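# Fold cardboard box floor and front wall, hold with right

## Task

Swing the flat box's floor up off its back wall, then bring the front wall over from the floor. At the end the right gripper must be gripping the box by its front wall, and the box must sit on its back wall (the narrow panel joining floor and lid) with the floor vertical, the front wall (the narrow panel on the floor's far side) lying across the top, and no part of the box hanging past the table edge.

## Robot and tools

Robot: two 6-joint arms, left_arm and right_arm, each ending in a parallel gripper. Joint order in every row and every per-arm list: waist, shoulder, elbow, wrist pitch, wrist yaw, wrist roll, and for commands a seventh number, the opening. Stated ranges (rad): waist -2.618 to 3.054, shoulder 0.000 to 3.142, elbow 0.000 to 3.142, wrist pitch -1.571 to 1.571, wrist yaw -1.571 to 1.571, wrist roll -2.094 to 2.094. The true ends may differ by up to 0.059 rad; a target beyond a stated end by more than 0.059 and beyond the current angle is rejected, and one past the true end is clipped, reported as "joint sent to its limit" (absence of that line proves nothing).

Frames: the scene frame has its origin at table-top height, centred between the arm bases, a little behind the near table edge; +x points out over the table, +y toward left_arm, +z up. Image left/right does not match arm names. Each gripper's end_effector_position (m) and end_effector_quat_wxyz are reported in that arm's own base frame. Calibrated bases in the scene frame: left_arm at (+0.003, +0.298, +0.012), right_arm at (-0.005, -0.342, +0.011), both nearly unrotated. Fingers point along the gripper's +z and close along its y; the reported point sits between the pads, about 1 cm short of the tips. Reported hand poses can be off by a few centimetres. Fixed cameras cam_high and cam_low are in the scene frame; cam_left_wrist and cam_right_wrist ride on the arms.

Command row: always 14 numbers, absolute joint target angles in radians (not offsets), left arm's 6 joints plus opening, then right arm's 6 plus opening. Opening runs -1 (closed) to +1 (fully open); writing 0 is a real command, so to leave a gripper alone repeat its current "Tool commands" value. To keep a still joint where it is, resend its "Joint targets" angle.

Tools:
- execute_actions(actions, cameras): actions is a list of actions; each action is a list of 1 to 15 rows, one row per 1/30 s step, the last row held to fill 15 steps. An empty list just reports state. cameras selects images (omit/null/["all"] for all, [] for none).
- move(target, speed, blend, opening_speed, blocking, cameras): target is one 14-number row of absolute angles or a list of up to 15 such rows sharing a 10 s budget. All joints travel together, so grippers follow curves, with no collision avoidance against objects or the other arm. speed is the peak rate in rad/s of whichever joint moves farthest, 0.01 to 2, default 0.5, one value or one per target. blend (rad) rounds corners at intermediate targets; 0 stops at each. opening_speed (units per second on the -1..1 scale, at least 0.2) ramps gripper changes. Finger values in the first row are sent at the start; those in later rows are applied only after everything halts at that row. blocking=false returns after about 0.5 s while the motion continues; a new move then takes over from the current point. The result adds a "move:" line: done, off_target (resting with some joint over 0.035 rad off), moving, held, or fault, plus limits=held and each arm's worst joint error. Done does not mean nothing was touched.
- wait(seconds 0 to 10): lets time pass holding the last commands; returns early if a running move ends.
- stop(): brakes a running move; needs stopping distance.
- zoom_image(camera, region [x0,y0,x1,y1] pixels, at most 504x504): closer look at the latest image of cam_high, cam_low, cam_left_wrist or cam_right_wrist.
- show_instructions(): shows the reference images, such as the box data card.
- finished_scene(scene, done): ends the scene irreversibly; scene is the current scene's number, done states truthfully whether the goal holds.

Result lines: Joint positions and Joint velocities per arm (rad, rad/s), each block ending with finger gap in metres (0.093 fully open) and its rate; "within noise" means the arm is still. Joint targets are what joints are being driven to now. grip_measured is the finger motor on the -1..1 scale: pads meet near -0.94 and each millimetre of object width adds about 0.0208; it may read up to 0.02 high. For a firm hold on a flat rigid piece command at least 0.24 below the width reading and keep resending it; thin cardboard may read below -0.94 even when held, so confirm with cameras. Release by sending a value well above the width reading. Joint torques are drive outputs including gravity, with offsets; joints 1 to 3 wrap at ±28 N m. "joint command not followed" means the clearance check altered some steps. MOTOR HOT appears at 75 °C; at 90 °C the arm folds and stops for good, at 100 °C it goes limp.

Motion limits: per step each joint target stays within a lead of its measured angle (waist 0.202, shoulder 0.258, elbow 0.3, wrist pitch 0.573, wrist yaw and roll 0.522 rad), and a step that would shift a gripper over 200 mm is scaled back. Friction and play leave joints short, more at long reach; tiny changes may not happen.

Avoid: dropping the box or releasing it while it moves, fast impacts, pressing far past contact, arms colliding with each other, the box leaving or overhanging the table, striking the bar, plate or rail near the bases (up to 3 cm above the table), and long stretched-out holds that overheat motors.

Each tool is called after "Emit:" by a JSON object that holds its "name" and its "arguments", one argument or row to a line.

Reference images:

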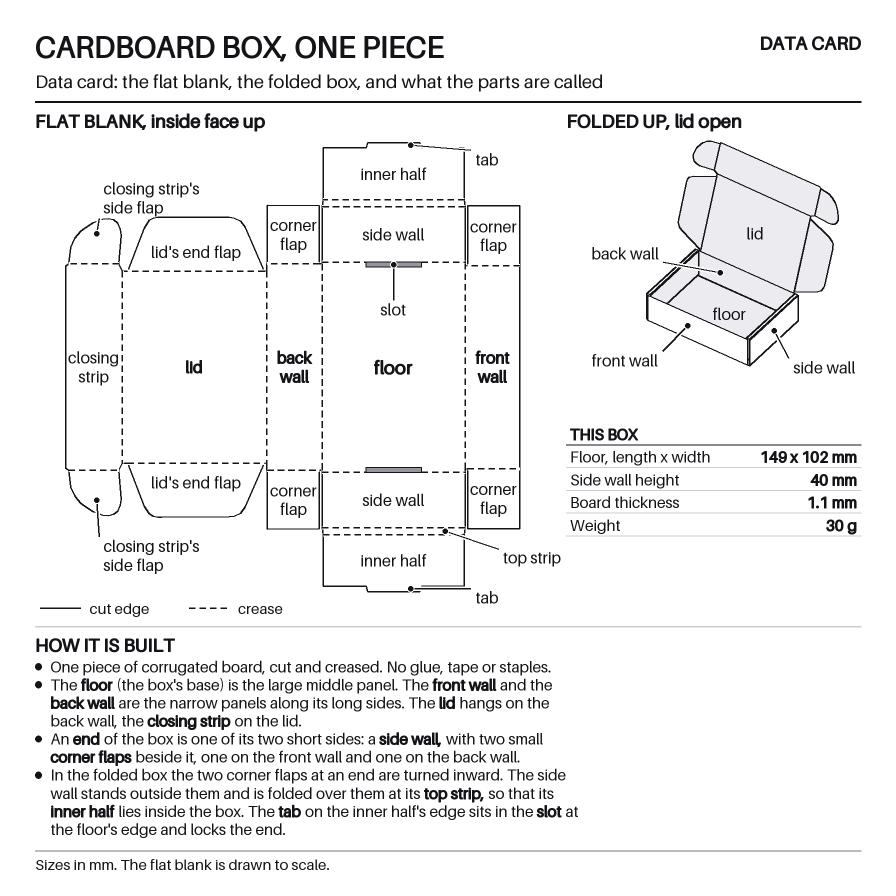

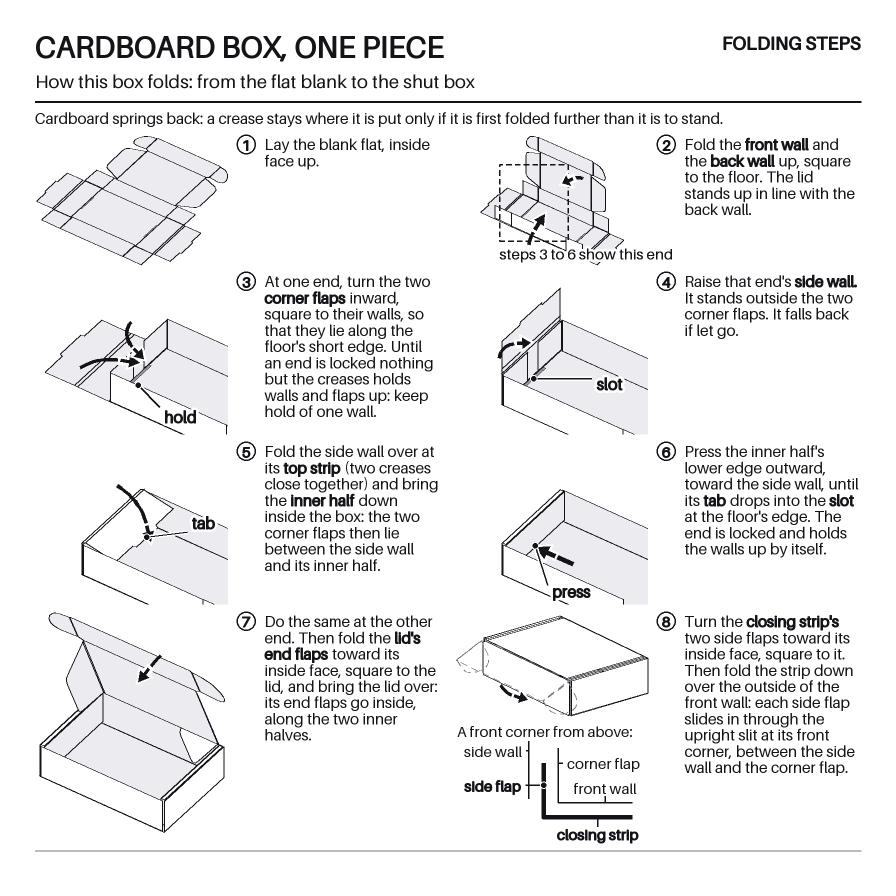

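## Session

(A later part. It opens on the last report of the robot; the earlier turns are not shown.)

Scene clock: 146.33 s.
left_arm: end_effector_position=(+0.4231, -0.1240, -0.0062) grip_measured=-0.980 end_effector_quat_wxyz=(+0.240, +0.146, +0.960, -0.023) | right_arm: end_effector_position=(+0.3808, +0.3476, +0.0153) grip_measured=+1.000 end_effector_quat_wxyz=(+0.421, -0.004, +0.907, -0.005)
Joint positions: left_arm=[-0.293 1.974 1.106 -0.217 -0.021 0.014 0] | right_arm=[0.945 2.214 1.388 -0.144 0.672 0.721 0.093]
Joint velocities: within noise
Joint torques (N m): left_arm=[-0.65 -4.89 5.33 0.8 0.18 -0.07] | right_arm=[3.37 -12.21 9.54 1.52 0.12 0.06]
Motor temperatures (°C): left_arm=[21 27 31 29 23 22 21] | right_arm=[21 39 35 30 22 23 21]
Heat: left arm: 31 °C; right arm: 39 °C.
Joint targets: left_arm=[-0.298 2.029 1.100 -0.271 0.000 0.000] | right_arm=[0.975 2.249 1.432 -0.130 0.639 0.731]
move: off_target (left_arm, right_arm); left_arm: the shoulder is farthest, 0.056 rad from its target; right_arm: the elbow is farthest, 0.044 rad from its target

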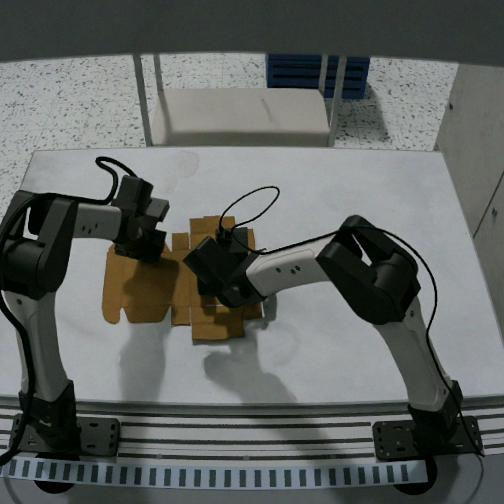

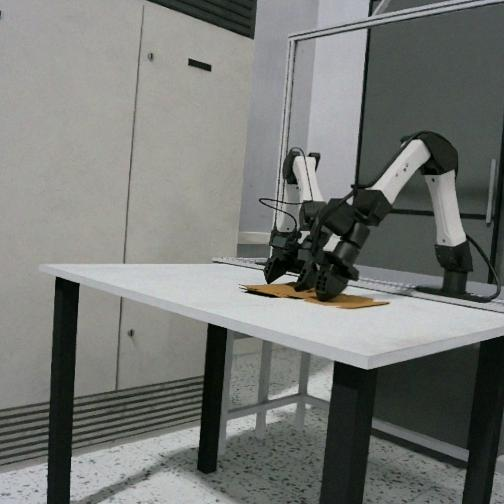

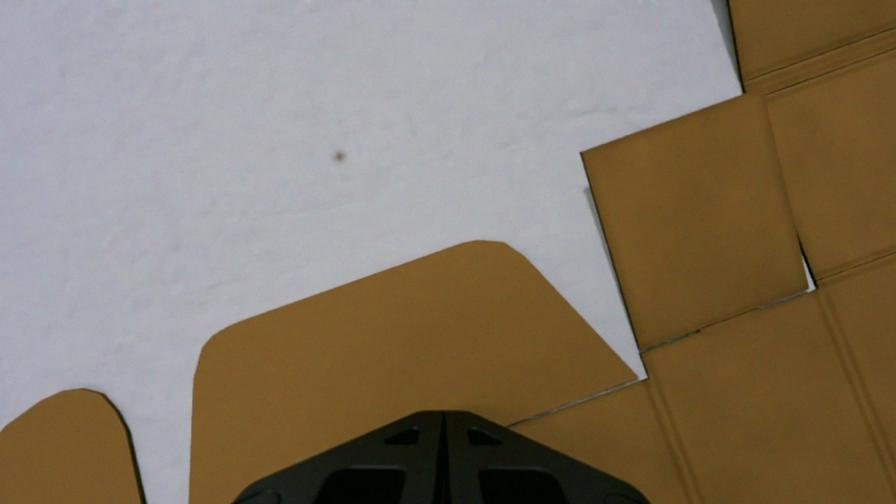

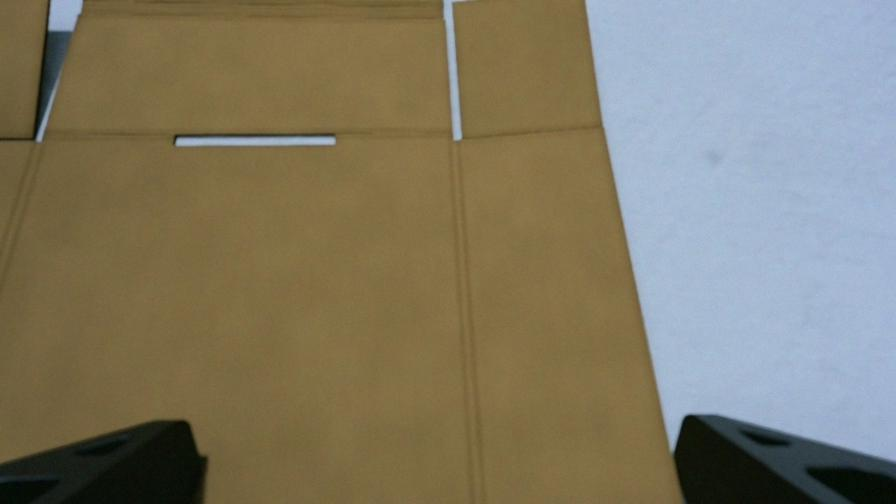

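Emit:
{"name": "move", "arguments": {
  "target": [
    [-0.298,2.03,1.1,-0.27,0,0.0,-1,0.92,2.02,1.35,-0.10,0.6,0.72,1.0],
    [-0.298,2.03,1.1,-0.27,0,0.0,-1,0.62,1.84,0.8,0.45,-0.03,0.855,0.0],
    [-0.298,2.03,1.1,-0.27,0,0.0,-1,0.634,1.955,0.8,0.55,-0.03,0.855,-0.5]
  ],
  "speed": 0.4
}}

Emit:
{"name": "zoom_image", "arguments": {
  "camera": "cam_low",
  "region": [230, 210, 400, 310]
}}

Emit:
{"name": "zoom_image", "arguments": {
  "camera": "cam_high",
  "region": [90, 200, 300, 370]
}}

Scene clock: 156.23 s.
left_arm: end_effector_position=(+0.4232, -0.1240, -0.0067) grip_measured=-0.980 end_effector_quat_wxyz=(+0.240, +0.146, +0.960, -0.023) | right_arm: end_effector_position=(+0.3850, +0.2804, +0.0359) grip_measured=-0.498 end_effector_quat_wxyz=(+0.348, +0.093, +0.875, +0.323)
Joint positions: left_arm=[-0.293 1.976 1.106 -0.215 -0.021 0.014 0] | right_arm=[0.624 1.921 0.814 0.525 -0.016 0.843 0.021]
Joint velocities: within noise
Joint torques (N m): left_arm=[-0.61 -4.97 5.46 0.77 0.18 -0.08] | right_arm=[1.44 -8.46 4.48 2.29 -0.11 0.06]
Motor temperatures (°C): left_arm=[21 27 31 28 23 22 21] | right_arm=[22 42 36 31 22 23 21]
Heat: left arm: 31 °C; right arm: 42 °C.
Joint targets: left_arm=[-0.298 2.031 1.100 -0.270 0.001 0.000] | right_arm=[0.633 1.956 0.800 0.550 -0.034 0.855]
move: off_target (left_arm); left_arm: the wrist pitch is farthest, 0.055 rad from its target

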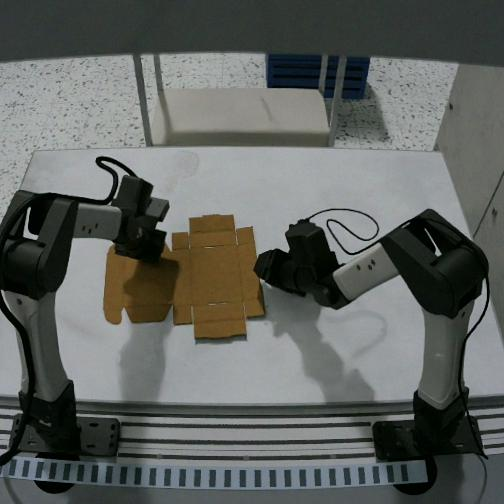

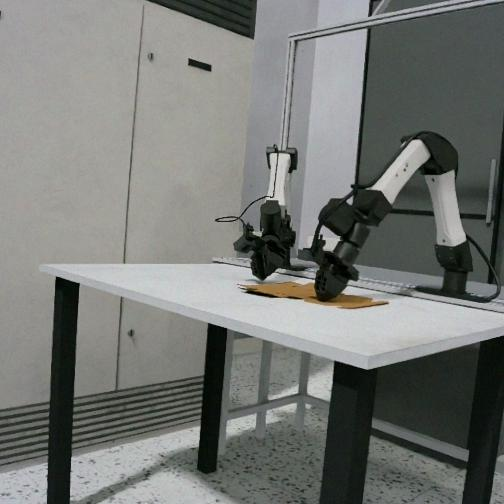

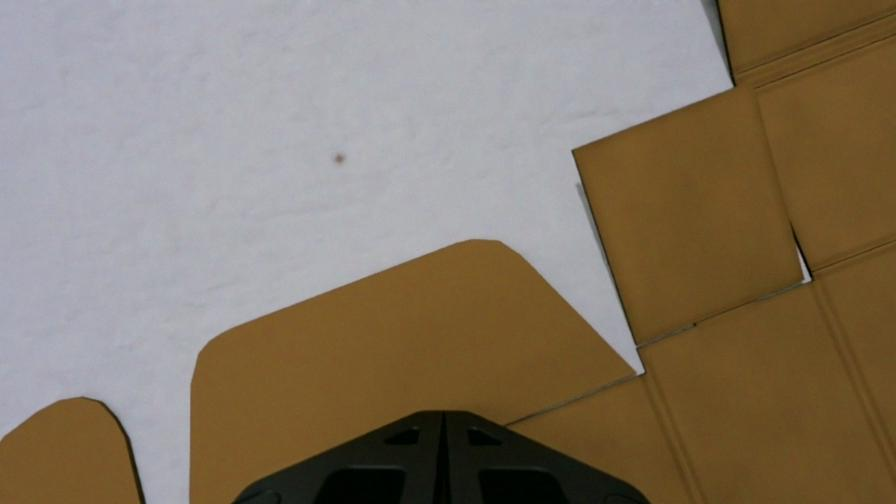

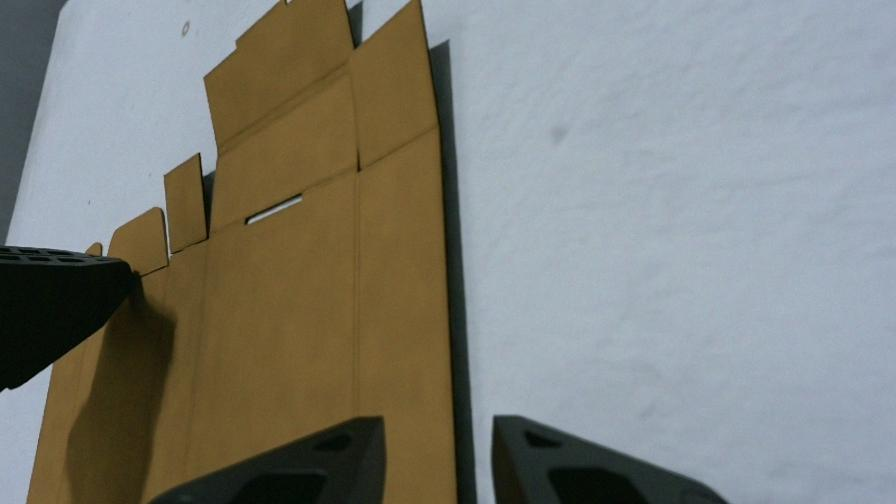

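Scaled by 2.965 from the camera's 504x504 image, which has a finer 720x720 frame.

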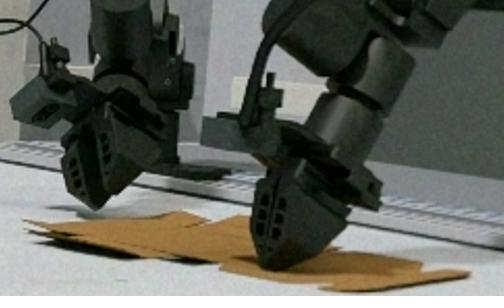

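Scaled by 2.400 from the camera's 504x504 image, which has a finer 720x720 frame.

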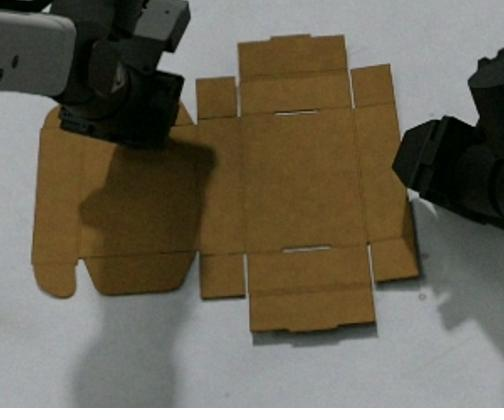

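Emit:
{"name": "move", "arguments": {
  "target": [-0.298,2.03,1.1,-0.27,0,0,-1,0.634,2.04,0.783,0.62,-0.028,0.853,-0.5],
  "speed": 0.15
}}

Scene clock: 164.27 s.
left_arm: end_effector_position=(+0.4232, -0.1240, -0.0067) grip_measured=-0.980 end_effector_quat_wxyz=(+0.240, +0.146, +0.960, -0.023) | right_arm: end_effector_position=(+0.3923, +0.2850, +0.0296) grip_measured=-0.499 end_effector_quat_wxyz=(+0.367, +0.092, +0.862, +0.338)
Joint positions: left_arm=[-0.293 1.976 1.106 -0.215 -0.021 0.014 0] | right_arm=[0.624 1.986 0.806 0.652 -0.013 0.843 0.021]
Joint velocities: within noise
Joint torques (N m): left_arm=[-0.61 -5.03 5.37 0.78 0.19 -0.07] | right_arm=[1.48 -6.93 3.49 1.67 -0.04 0.04]
Motor temperatures (°C): left_arm=[21 27 31 28 23 22 21] | right_arm=[22 40 35 31 22 23 21]
Heat: left arm: 31 °C; right arm: 40 °C.
Joint targets: left_arm=[-0.298 2.030 1.100 -0.270 0.000 0.000] | right_arm=[0.634 2.039 0.783 0.620 -0.025 0.853]
move: off_target (left_arm, right_arm); left_arm: the wrist pitch is farthest, 0.055 rad from its target; right_arm: the shoulder is farthest, 0.054 rad from its target

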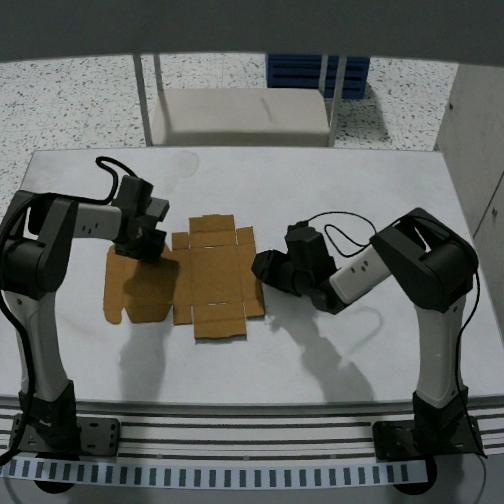

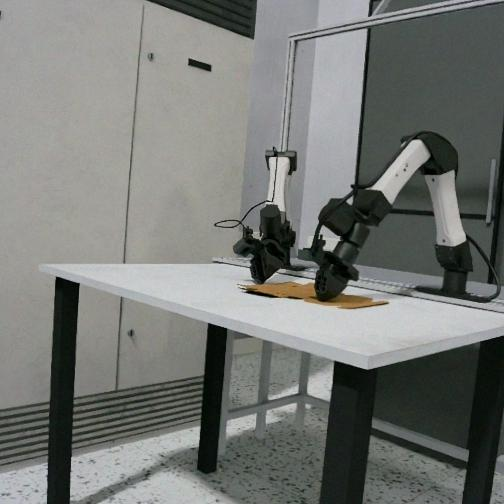

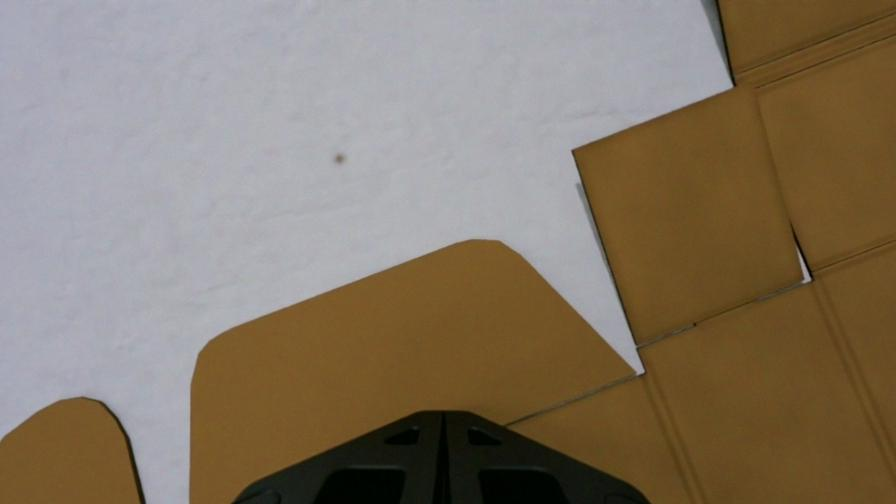

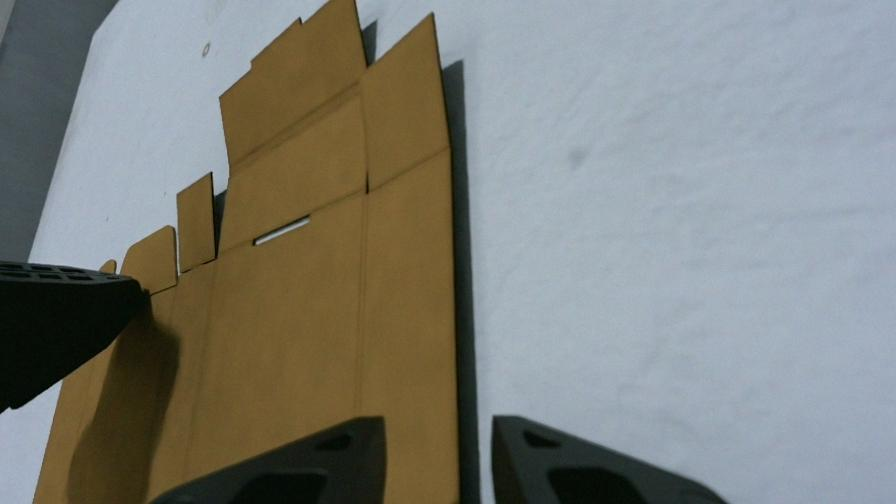

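Emit:
{"name": "move", "arguments": {
  "target": [-0.298,2.03,1.1,-0.27,0,0,-1,0.634,2.075,0.783,0.59,-0.028,0.853,-0.5],
  "speed": 0.15,
  "cameras": ["cam_right_wrist","cam_low"]
}}

Scene clock: 166.70 s.
left_arm: end_effector_position=(+0.4232, -0.1240, -0.0067) grip_measured=-0.980 end_effector_quat_wxyz=(+0.240, +0.146, +0.960, -0.023) | right_arm: end_effector_position=(+0.3939, +0.2871, +0.0297) grip_measured=-0.499 end_effector_quat_wxyz=(+0.373, +0.087, +0.858, +0.341)
Joint positions: left_arm=[-0.293 1.976 1.106 -0.215 -0.021 0.014 0] | right_arm=[0.626 1.999 0.806 0.683 -0.013 0.834 0.021]
Joint velocities: within noise
Joint torques (N m): left_arm=[-0.49 -4.98 5.38 0.77 0.16 -0.08] | right_arm=[1.4 -4.81 3.44 1.05 -0.08 0.04]
Motor temperatures (°C): left_arm=[21 27 31 28 23 22 21] | right_arm=[22 40 35 31 22 23 21]
Heat: left arm: 31 °C; right arm: 40 °C.
Joint targets: left_arm=[-0.298 2.030 1.100 -0.270 0.000 0.000] | right_arm=[0.635 2.074 0.783 0.590 -0.028 0.844]
move: off_target (left_arm, right_arm); left_arm: the wrist pitch is farthest, 0.055 rad from its target; right_arm: the wrist pitch is farthest, 0.093 rad from its target
Images, in order (width x height): cam_low 504x504, cam_right_wrist 896x504.

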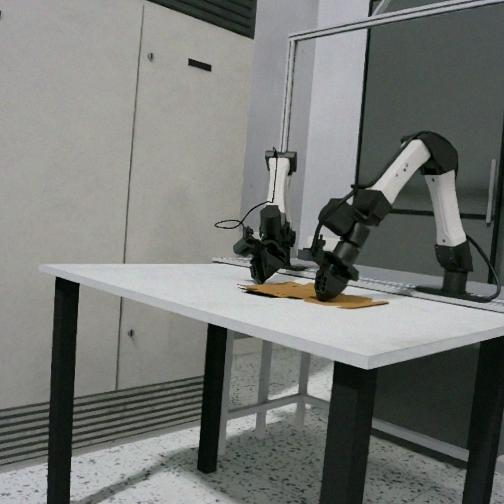

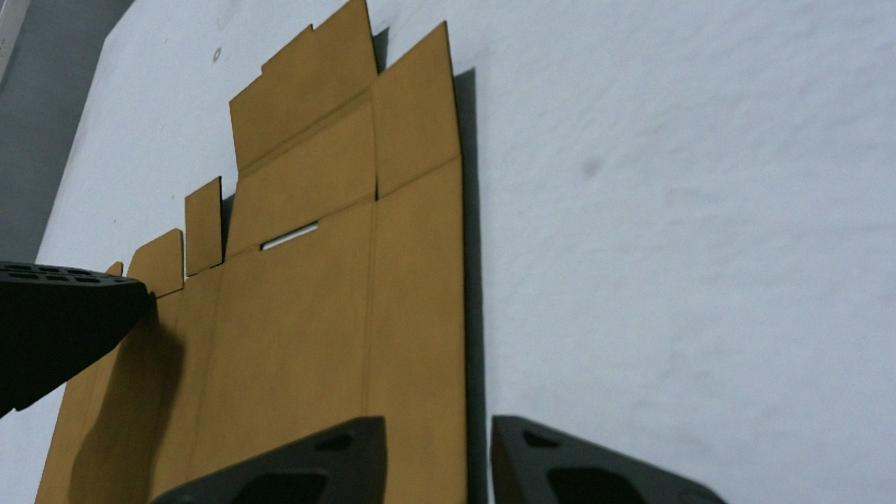

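Emit:
{"name": "move", "arguments": {
  "target": [-0.298,2.03,1.1,-0.27,0,0,-1,0.694,2.088,0.852,0.6,0.031,0.853,-0.5],
  "speed": 0.1
}}

Scene clock: 170.33 s.
left_arm: end_effector_position=(+0.4232, -0.1240, -0.0067) grip_measured=-0.980 end_effector_quat_wxyz=(+0.240, +0.146, +0.960, -0.023) | right_arm: end_effector_position=(+0.3959, +0.3032, +0.0299) grip_measured=-0.499 end_effector_quat_wxyz=(+0.387, +0.083, +0.855, +0.334)
Joint positions: left_arm=[-0.293 1.976 1.106 -0.215 -0.021 0.014 0] | right_arm=[0.67 2.033 0.849 0.686 0.049 0.834 0.021]
Joint velocities: within noise
Joint torques (N m): left_arm=[-0.59 -5.01 5.39 0.79 0.17 -0.08] | right_arm=[2.86 -7.24 5.41 1.12 -0.08 0.12]
Motor temperatures (°C): left_arm=[21 27 30 28 23 22 21] | right_arm=[22 39 34 31 22 23 21]
Heat: left arm: 30 °C; right arm: 39 °C.
Joint targets: left_arm=[-0.298 2.030 1.100 -0.270 0.000 0.000] | right_arm=[0.694 2.089 0.851 0.601 0.032 0.853]
move: off_target (left_arm, right_arm); left_arm: the wrist pitch is farthest, 0.055 rad from its target; right_arm: the wrist pitch is farthest, 0.086 rad from its target

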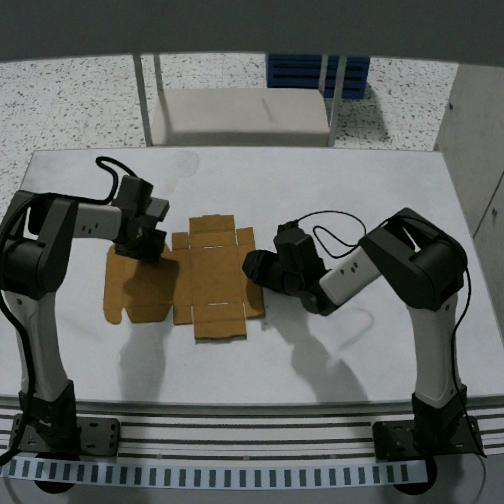

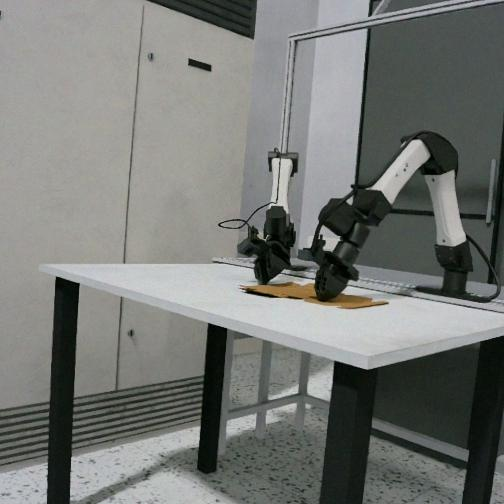

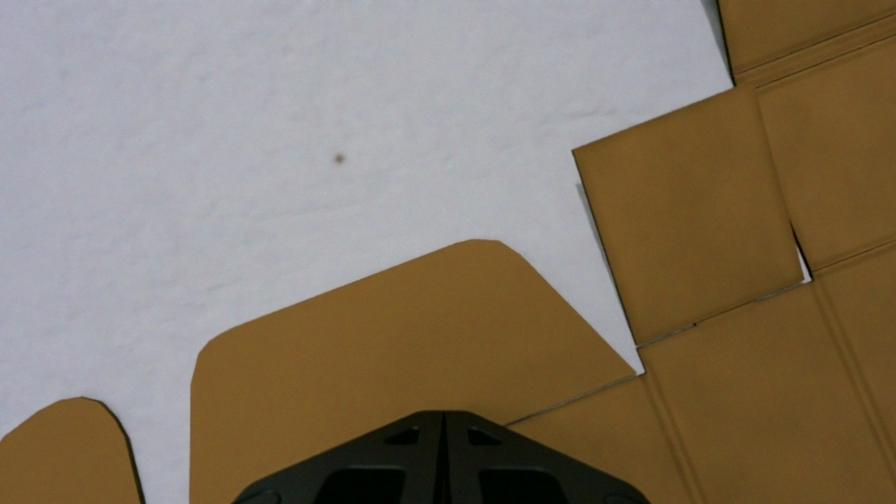

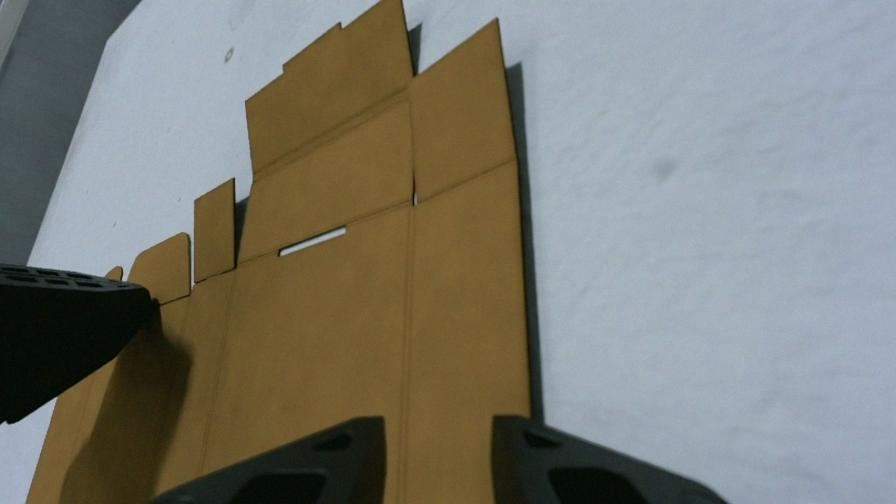

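Emit:
{"name": "zoom_image", "arguments": {
  "camera": "cam_right_wrist",
  "region": [350, 340, 650, 504]
}}

Emit:
{"name": "zoom_image", "arguments": {
  "camera": "cam_low",
  "region": [230, 230, 400, 320]
}}

Scaled by 1.680 from the camera's 896x504 image, which has a finer 1280x720 frame.

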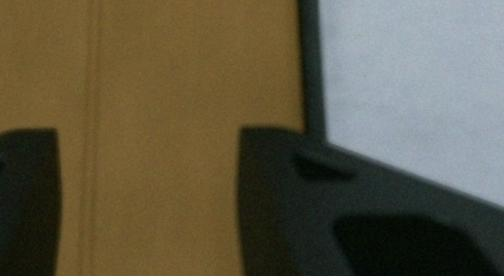

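Scaled by 2.965 from the camera's 504x504 image, which has a finer 720x720 frame.

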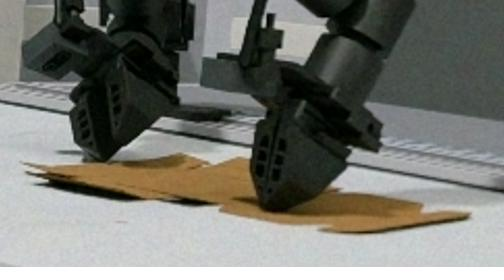

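Emit:
{"name": "move", "arguments": {
  "target": [
    [-0.298,2.03,1.1,-0.27,0,0,-1,0.68,2.0,0.852,0.6,0.02,0.853,-0.5],
    [-0.298,2.03,1.1,-0.27,0,0,-1,0.585,1.9,0.74,0.63,-0.08,0.853,-0.5],
    [-0.298,2.03,1.1,-0.27,0,0,-1,0.585,2.04,0.74,0.63,-0.08,0.853,-0.5]
  ],
  "speed": [0.3,0.4,0.1],
  "cameras": ["cam_right_wrist","cam_low"]
}}

Emit:
{"name": "zoom_image", "arguments": {
  "camera": "cam_low",
  "region": [230, 230, 400, 320]
}}

Scene clock: 177.60 s.
left_arm: end_effector_position=(+0.4232, -0.1240, -0.0067) grip_measured=-0.980 end_effector_quat_wxyz=(+0.240, +0.146, +0.960, -0.023) | right_arm: end_effector_position=(+0.3932, +0.2689, +0.0304) grip_measured=-0.499 end_effector_quat_wxyz=(+0.366, +0.101, +0.855, +0.352)
Joint positions: left_arm=[-0.293 1.976 1.106 -0.215 -0.021 0.014 0] | right_arm=[0.578 1.972 0.756 0.71 -0.062 0.849 0.021]
Joint velocities: within noise
Joint torques (N m): left_arm=[-0.5 -5.07 5.42 0.78 0.18 -0.08] | right_arm=[1.18 -5.01 4.01 1.16 -0.12 0.06]
Motor temperatures (°C): left_arm=[21 27 30 28 23 22 21] | right_arm=[22 39 34 30 22 23 21]
Heat: left arm: 30 °C; right arm: 39 °C.
Joint targets: left_arm=[-0.298 2.030 1.100 -0.270 0.000 0.000] | right_arm=[0.585 2.040 0.741 0.629 -0.080 0.861]
move: off_target (left_arm, right_arm); left_arm: the wrist pitch is farthest, 0.055 rad from its target; right_arm: the wrist pitch is farthest, 0.080 rad from its target
Images, in order (width x height): cam_low 504x504, cam_right_wrist 896x504.

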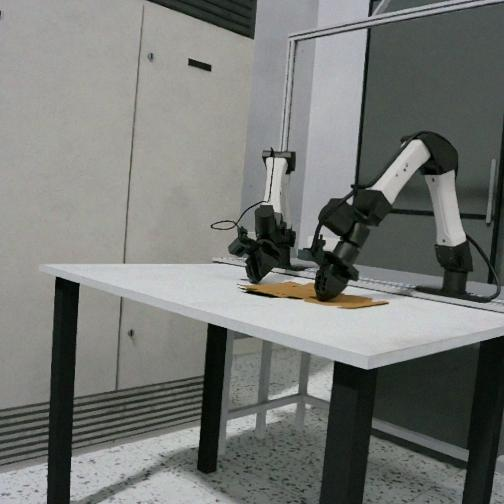

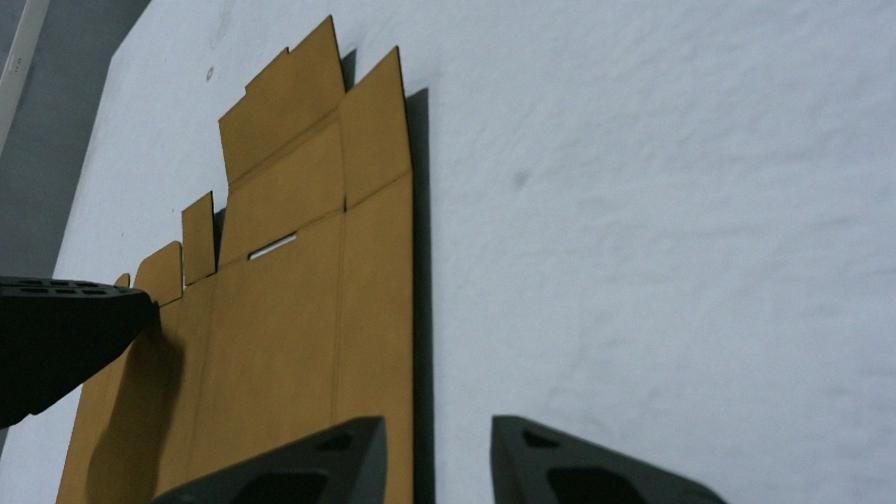

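Scaled by 2.965 from the camera's 504x504 image, which has a finer 720x720 frame.

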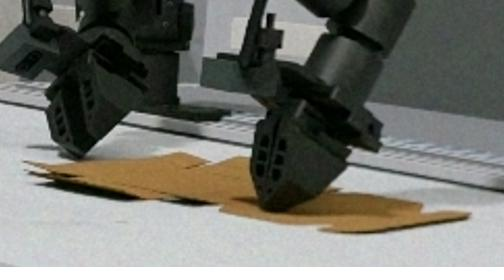

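Emit:
{"name": "move", "arguments": {
  "target": [-0.298,2.03,1.1,-0.27,0,0,-1,0.585,2.04,0.74,0.5,-0.08,0.853,-0.5],
  "speed": 0.1,
  "cameras": ["cam_right_wrist"]
}}

Emit:
{"name": "zoom_image", "arguments": {
  "camera": "cam_right_wrist",
  "region": [350, 340, 650, 504]
}}

Scene clock: 185.47 s.
left_arm: end_effector_position=(+0.4232, -0.1240, -0.0067) grip_measured=-0.980 end_effector_quat_wxyz=(+0.240, +0.146, +0.960, -0.023) | right_arm: end_effector_position=(+0.3928, +0.2689, +0.0292) grip_measured=-0.500 end_effector_quat_wxyz=(+0.365, +0.097, +0.858, +0.349)
Joint positions: left_arm=[-0.293 1.976 1.106 -0.215 -0.021 0.014 0] | right_arm=[0.578 1.972 0.759 0.7 -0.063 0.84 0.021]
Joint velocities: within noise
Joint torques (N m): left_arm=[-0.5 -5.01 5.41 0.77 0.19 -0.07] | right_arm=[1.2 -5.08 3.7 -0.08 -0.11 -0.02]
Motor temperatures (°C): left_arm=[21 27 30 28 23 22 21] | right_arm=[22 38 33 30 22 23 21]
Heat: left arm: 30 °C; right arm: 38 °C.
Joint targets: left_arm=[-0.298 2.030 1.100 -0.270 0.000 0.000] | right_arm=[0.585 2.040 0.740 0.509 -0.080 0.844]
move: off_target (left_arm, right_arm); left_arm: the wrist pitch is farthest, 0.055 rad from its target; right_arm: the wrist pitch is farthest, 0.200 rad from its target
Images, in order (width x height): cam_right_wrist 896x504.

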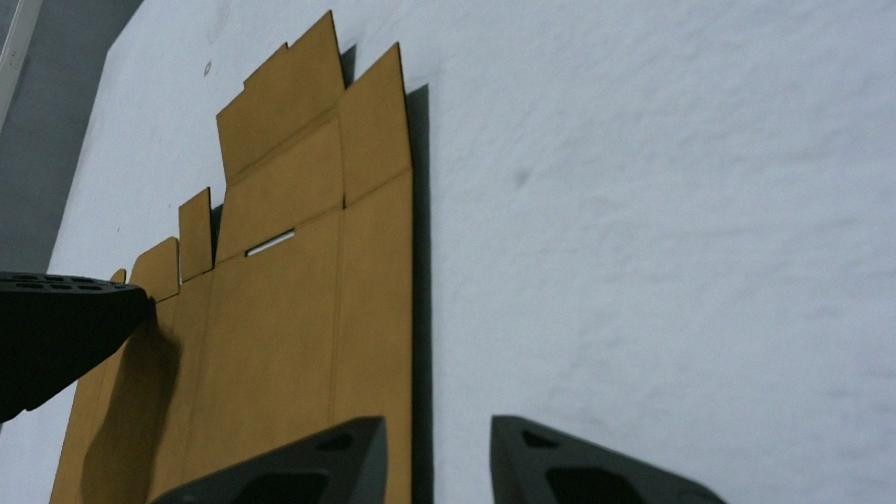

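Scaled by 1.680 from the camera's 896x504 image, which has a finer 1280x720 frame.

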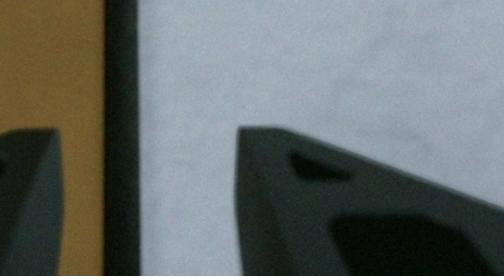

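Emit:
{"name": "move", "arguments": {
  "target": [
    [-0.298,2.03,1.1,-0.27,0,0,-1,0.585,1.8,0.74,0.6,-0.08,0.853,-0.2],
    [-0.298,2.03,1.1,-0.27,0,0,-1,0.46,2.13,1.73,-0.97,-0.43,0.43,-0.2],
    [-0.298,2.03,1.1,-0.27,0,0,-1,0.47,2.27,1.74,-0.88,-0.41,0.43,-0.2]
  ],
  "speed": [0.5,0.7,0.15],
  "cameras": ["cam_right_wrist","cam_low"]
}}

Emit:
{"name": "zoom_image", "arguments": {
  "camera": "cam_low",
  "region": [230, 230, 400, 320]
}}

Scene clock: 196.03 s.
left_arm: end_effector_position=(+0.4232, -0.1240, -0.0067) grip_measured=-0.980 end_effector_quat_wxyz=(+0.240, +0.146, +0.960, -0.023) | right_arm: end_effector_position=(+0.3826, +0.2633, +0.0241) grip_measured=-0.201 end_effector_quat_wxyz=(-0.022, -0.020, +0.977, +0.212)
Joint positions: left_arm=[-0.293 1.976 1.106 -0.215 -0.021 0.014 0] | right_arm=[0.46 2.237 1.713 -0.896 -0.404 0.451 0.036]
Joint velocities: within noise
Joint torques (N m): left_arm=[-0.64 -5.07 5.42 0.78 0.19 -0.08] | right_arm=[1.42 -12.66 8.2 0.67 -0.25 -0.13]
Motor temperatures (°C): left_arm=[21 27 30 28 23 22 21] | right_arm=[21 38 33 29 22 23 21]
Heat: left arm: 30 °C; right arm: 38 °C.
Joint targets: left_arm=[-0.298 2.030 1.100 -0.270 0.000 0.000] | right_arm=[0.469 2.271 1.739 -0.889 -0.410 0.439]
move: off_target (left_arm); left_arm: the wrist pitch is farthest, 0.055 rad from its target
Images, in order (width x height): cam_low 504x504, cam_right_wrist 896x504.

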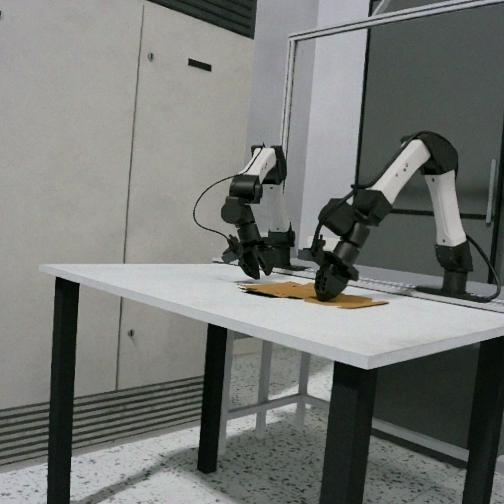

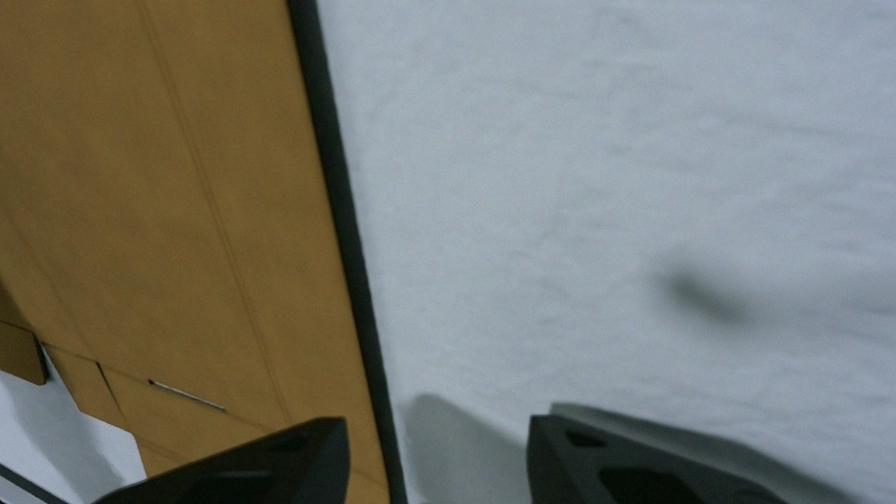

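Scaled by 2.965 from the camera's 504x504 image, which has a finer 720x720 frame.

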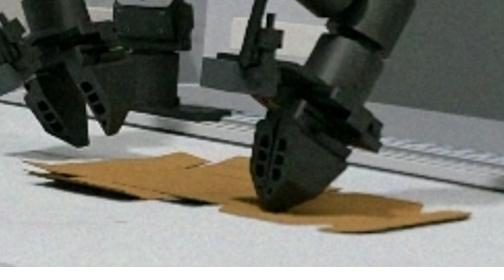

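Emit:
{"name": "move", "arguments": {
  "target": [-0.298,2.03,1.1,-0.27,0,0,-1,0.49,2.325,1.75,-0.88,-0.41,0.43,-0.2],
  "speed": 0.1,
  "cameras": ["cam_right_wrist","cam_low"]
}}

Emit:
{"name": "zoom_image", "arguments": {
  "camera": "cam_low",
  "region": [210, 240, 290, 310]
}}

Scene clock: 198.07 s.
left_arm: end_effector_position=(+0.4232, -0.1240, -0.0067) grip_measured=-0.980 end_effector_quat_wxyz=(+0.240, +0.146, +0.960, -0.023) | right_arm: end_effector_position=(+0.3830, +0.2714, +0.0123) grip_measured=-0.201 end_effector_quat_wxyz=(-0.026, -0.030, +0.977, +0.210)
Joint positions: left_arm=[-0.293 1.976 1.106 -0.215 -0.021 0.014 0] | right_arm=[0.475 2.277 1.733 -0.883 -0.404 0.443 0.036]
Joint velocities: within noise
Joint torques (N m): left_arm=[-0.53 -4.98 5.35 0.79 0.17 -0.06] | right_arm=[2 -11.55 7.5 0.64 -0.25 -0.15]
Motor temperatures (°C): left_arm=[21 27 30 28 23 22 21] | right_arm=[21 38 34 29 22 23 21]
Heat: left arm: 30 °C; right arm: 38 °C.
Joint targets: left_arm=[-0.298 2.030 1.100 -0.270 0.000 0.000] | right_arm=[0.491 2.324 1.751 -0.879 -0.410 0.430]
move: off_target (left_arm, right_arm); left_arm: the wrist pitch is farthest, 0.055 rad from its target; right_arm: the shoulder is farthest, 0.048 rad from its target
Images, in order (width x height): cam_low 504x504, cam_right_wrist 896x504.

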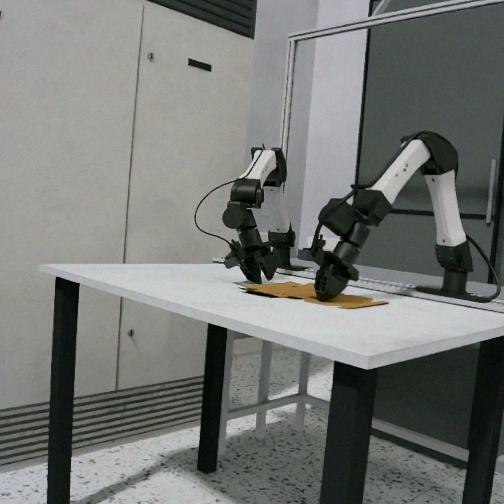

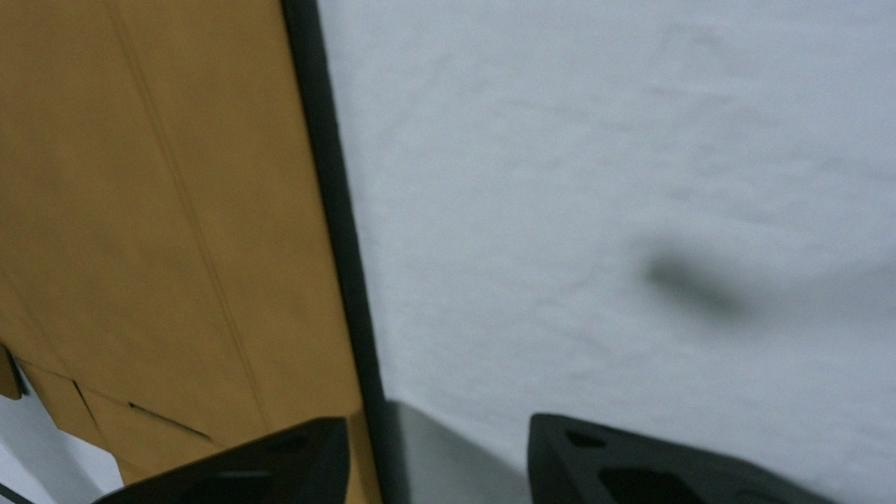

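Scaled by 6.300 from the camera's 504x504 image, which has a finer 720x720 frame.

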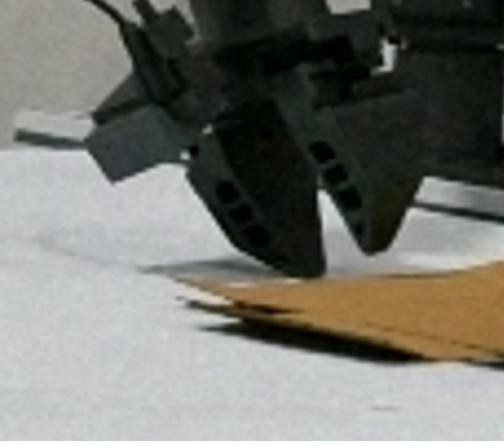

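Emit:
{"name": "move", "arguments": {
  "target": [-0.298,2.03,1.1,-0.27,0,0,-1,0.551,2.362,1.823,-0.88,-0.395,0.49,-0.2],
  "speed": 0.08,
  "cameras": ["cam_right_wrist","cam_low"]
}}

Emit:
{"name": "zoom_image", "arguments": {
  "camera": "cam_low",
  "region": [210, 240, 290, 310]
}}

Scene clock: 200.47 s.
left_arm: end_effector_position=(+0.4232, -0.1240, -0.0067) grip_measured=-0.980 end_effector_quat_wxyz=(+0.240, +0.146, +0.960, -0.023) | right_arm: end_effector_position=(+0.3784, +0.3037, +0.0123) grip_measured=-0.201 end_effector_quat_wxyz=(-0.025, -0.047, +0.975, +0.215)
Joint positions: left_arm=[-0.293 1.976 1.106 -0.215 -0.021 0.014 0] | right_arm=[0.54 2.319 1.8 -0.883 -0.404 0.478 0.036]
Joint velocities: within noise
Joint torques (N m): left_arm=[-0.55 -5.03 5.37 0.77 0.18 -0.09] | right_arm=[1.66 -12.48 7.9 0.67 -0.08 0.08]
Motor temperatures (°C): left_arm=[21 27 30 27 23 22 21] | right_arm=[22 39 34 29 22 23 21]
Heat: left arm: 30 °C; right arm: 39 °C.
Joint targets: left_arm=[-0.298 2.030 1.100 -0.270 0.000 0.000] | right_arm=[0.551 2.361 1.822 -0.880 -0.395 0.491]
move: off_target (left_arm, right_arm); left_arm: the wrist pitch is farthest, 0.055 rad from its target; right_arm: the shoulder is farthest, 0.043 rad from its target
Images, in order (width x height): cam_low 504x504, cam_right_wrist 896x504.

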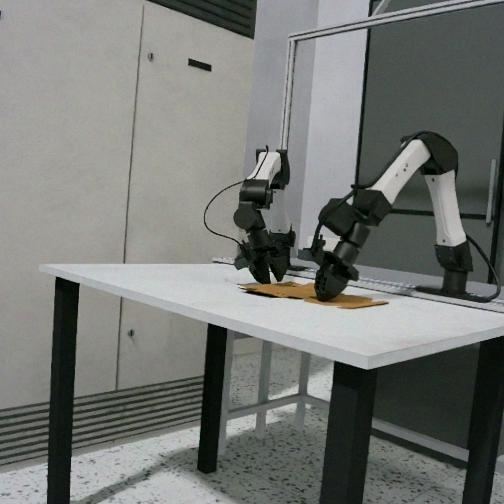

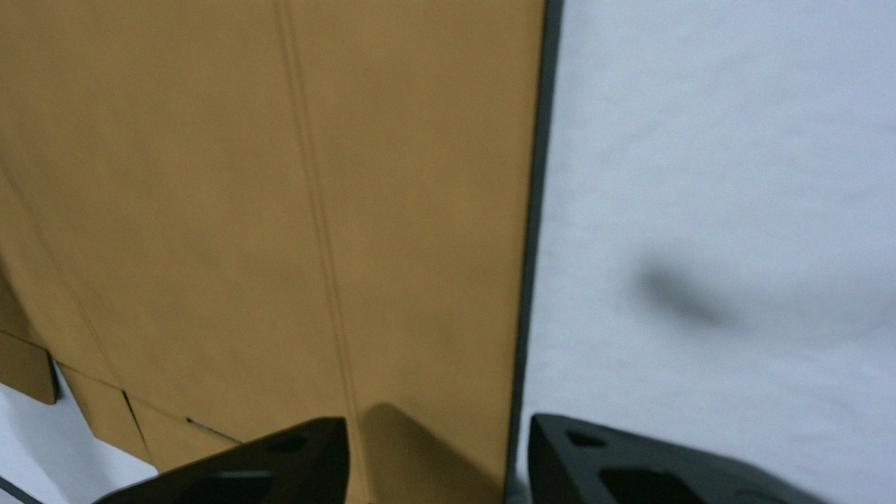

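Scaled by 6.300 from the camera's 504x504 image, which has a finer 720x720 frame.

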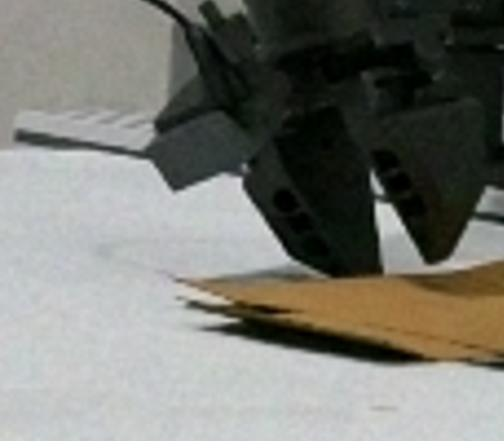

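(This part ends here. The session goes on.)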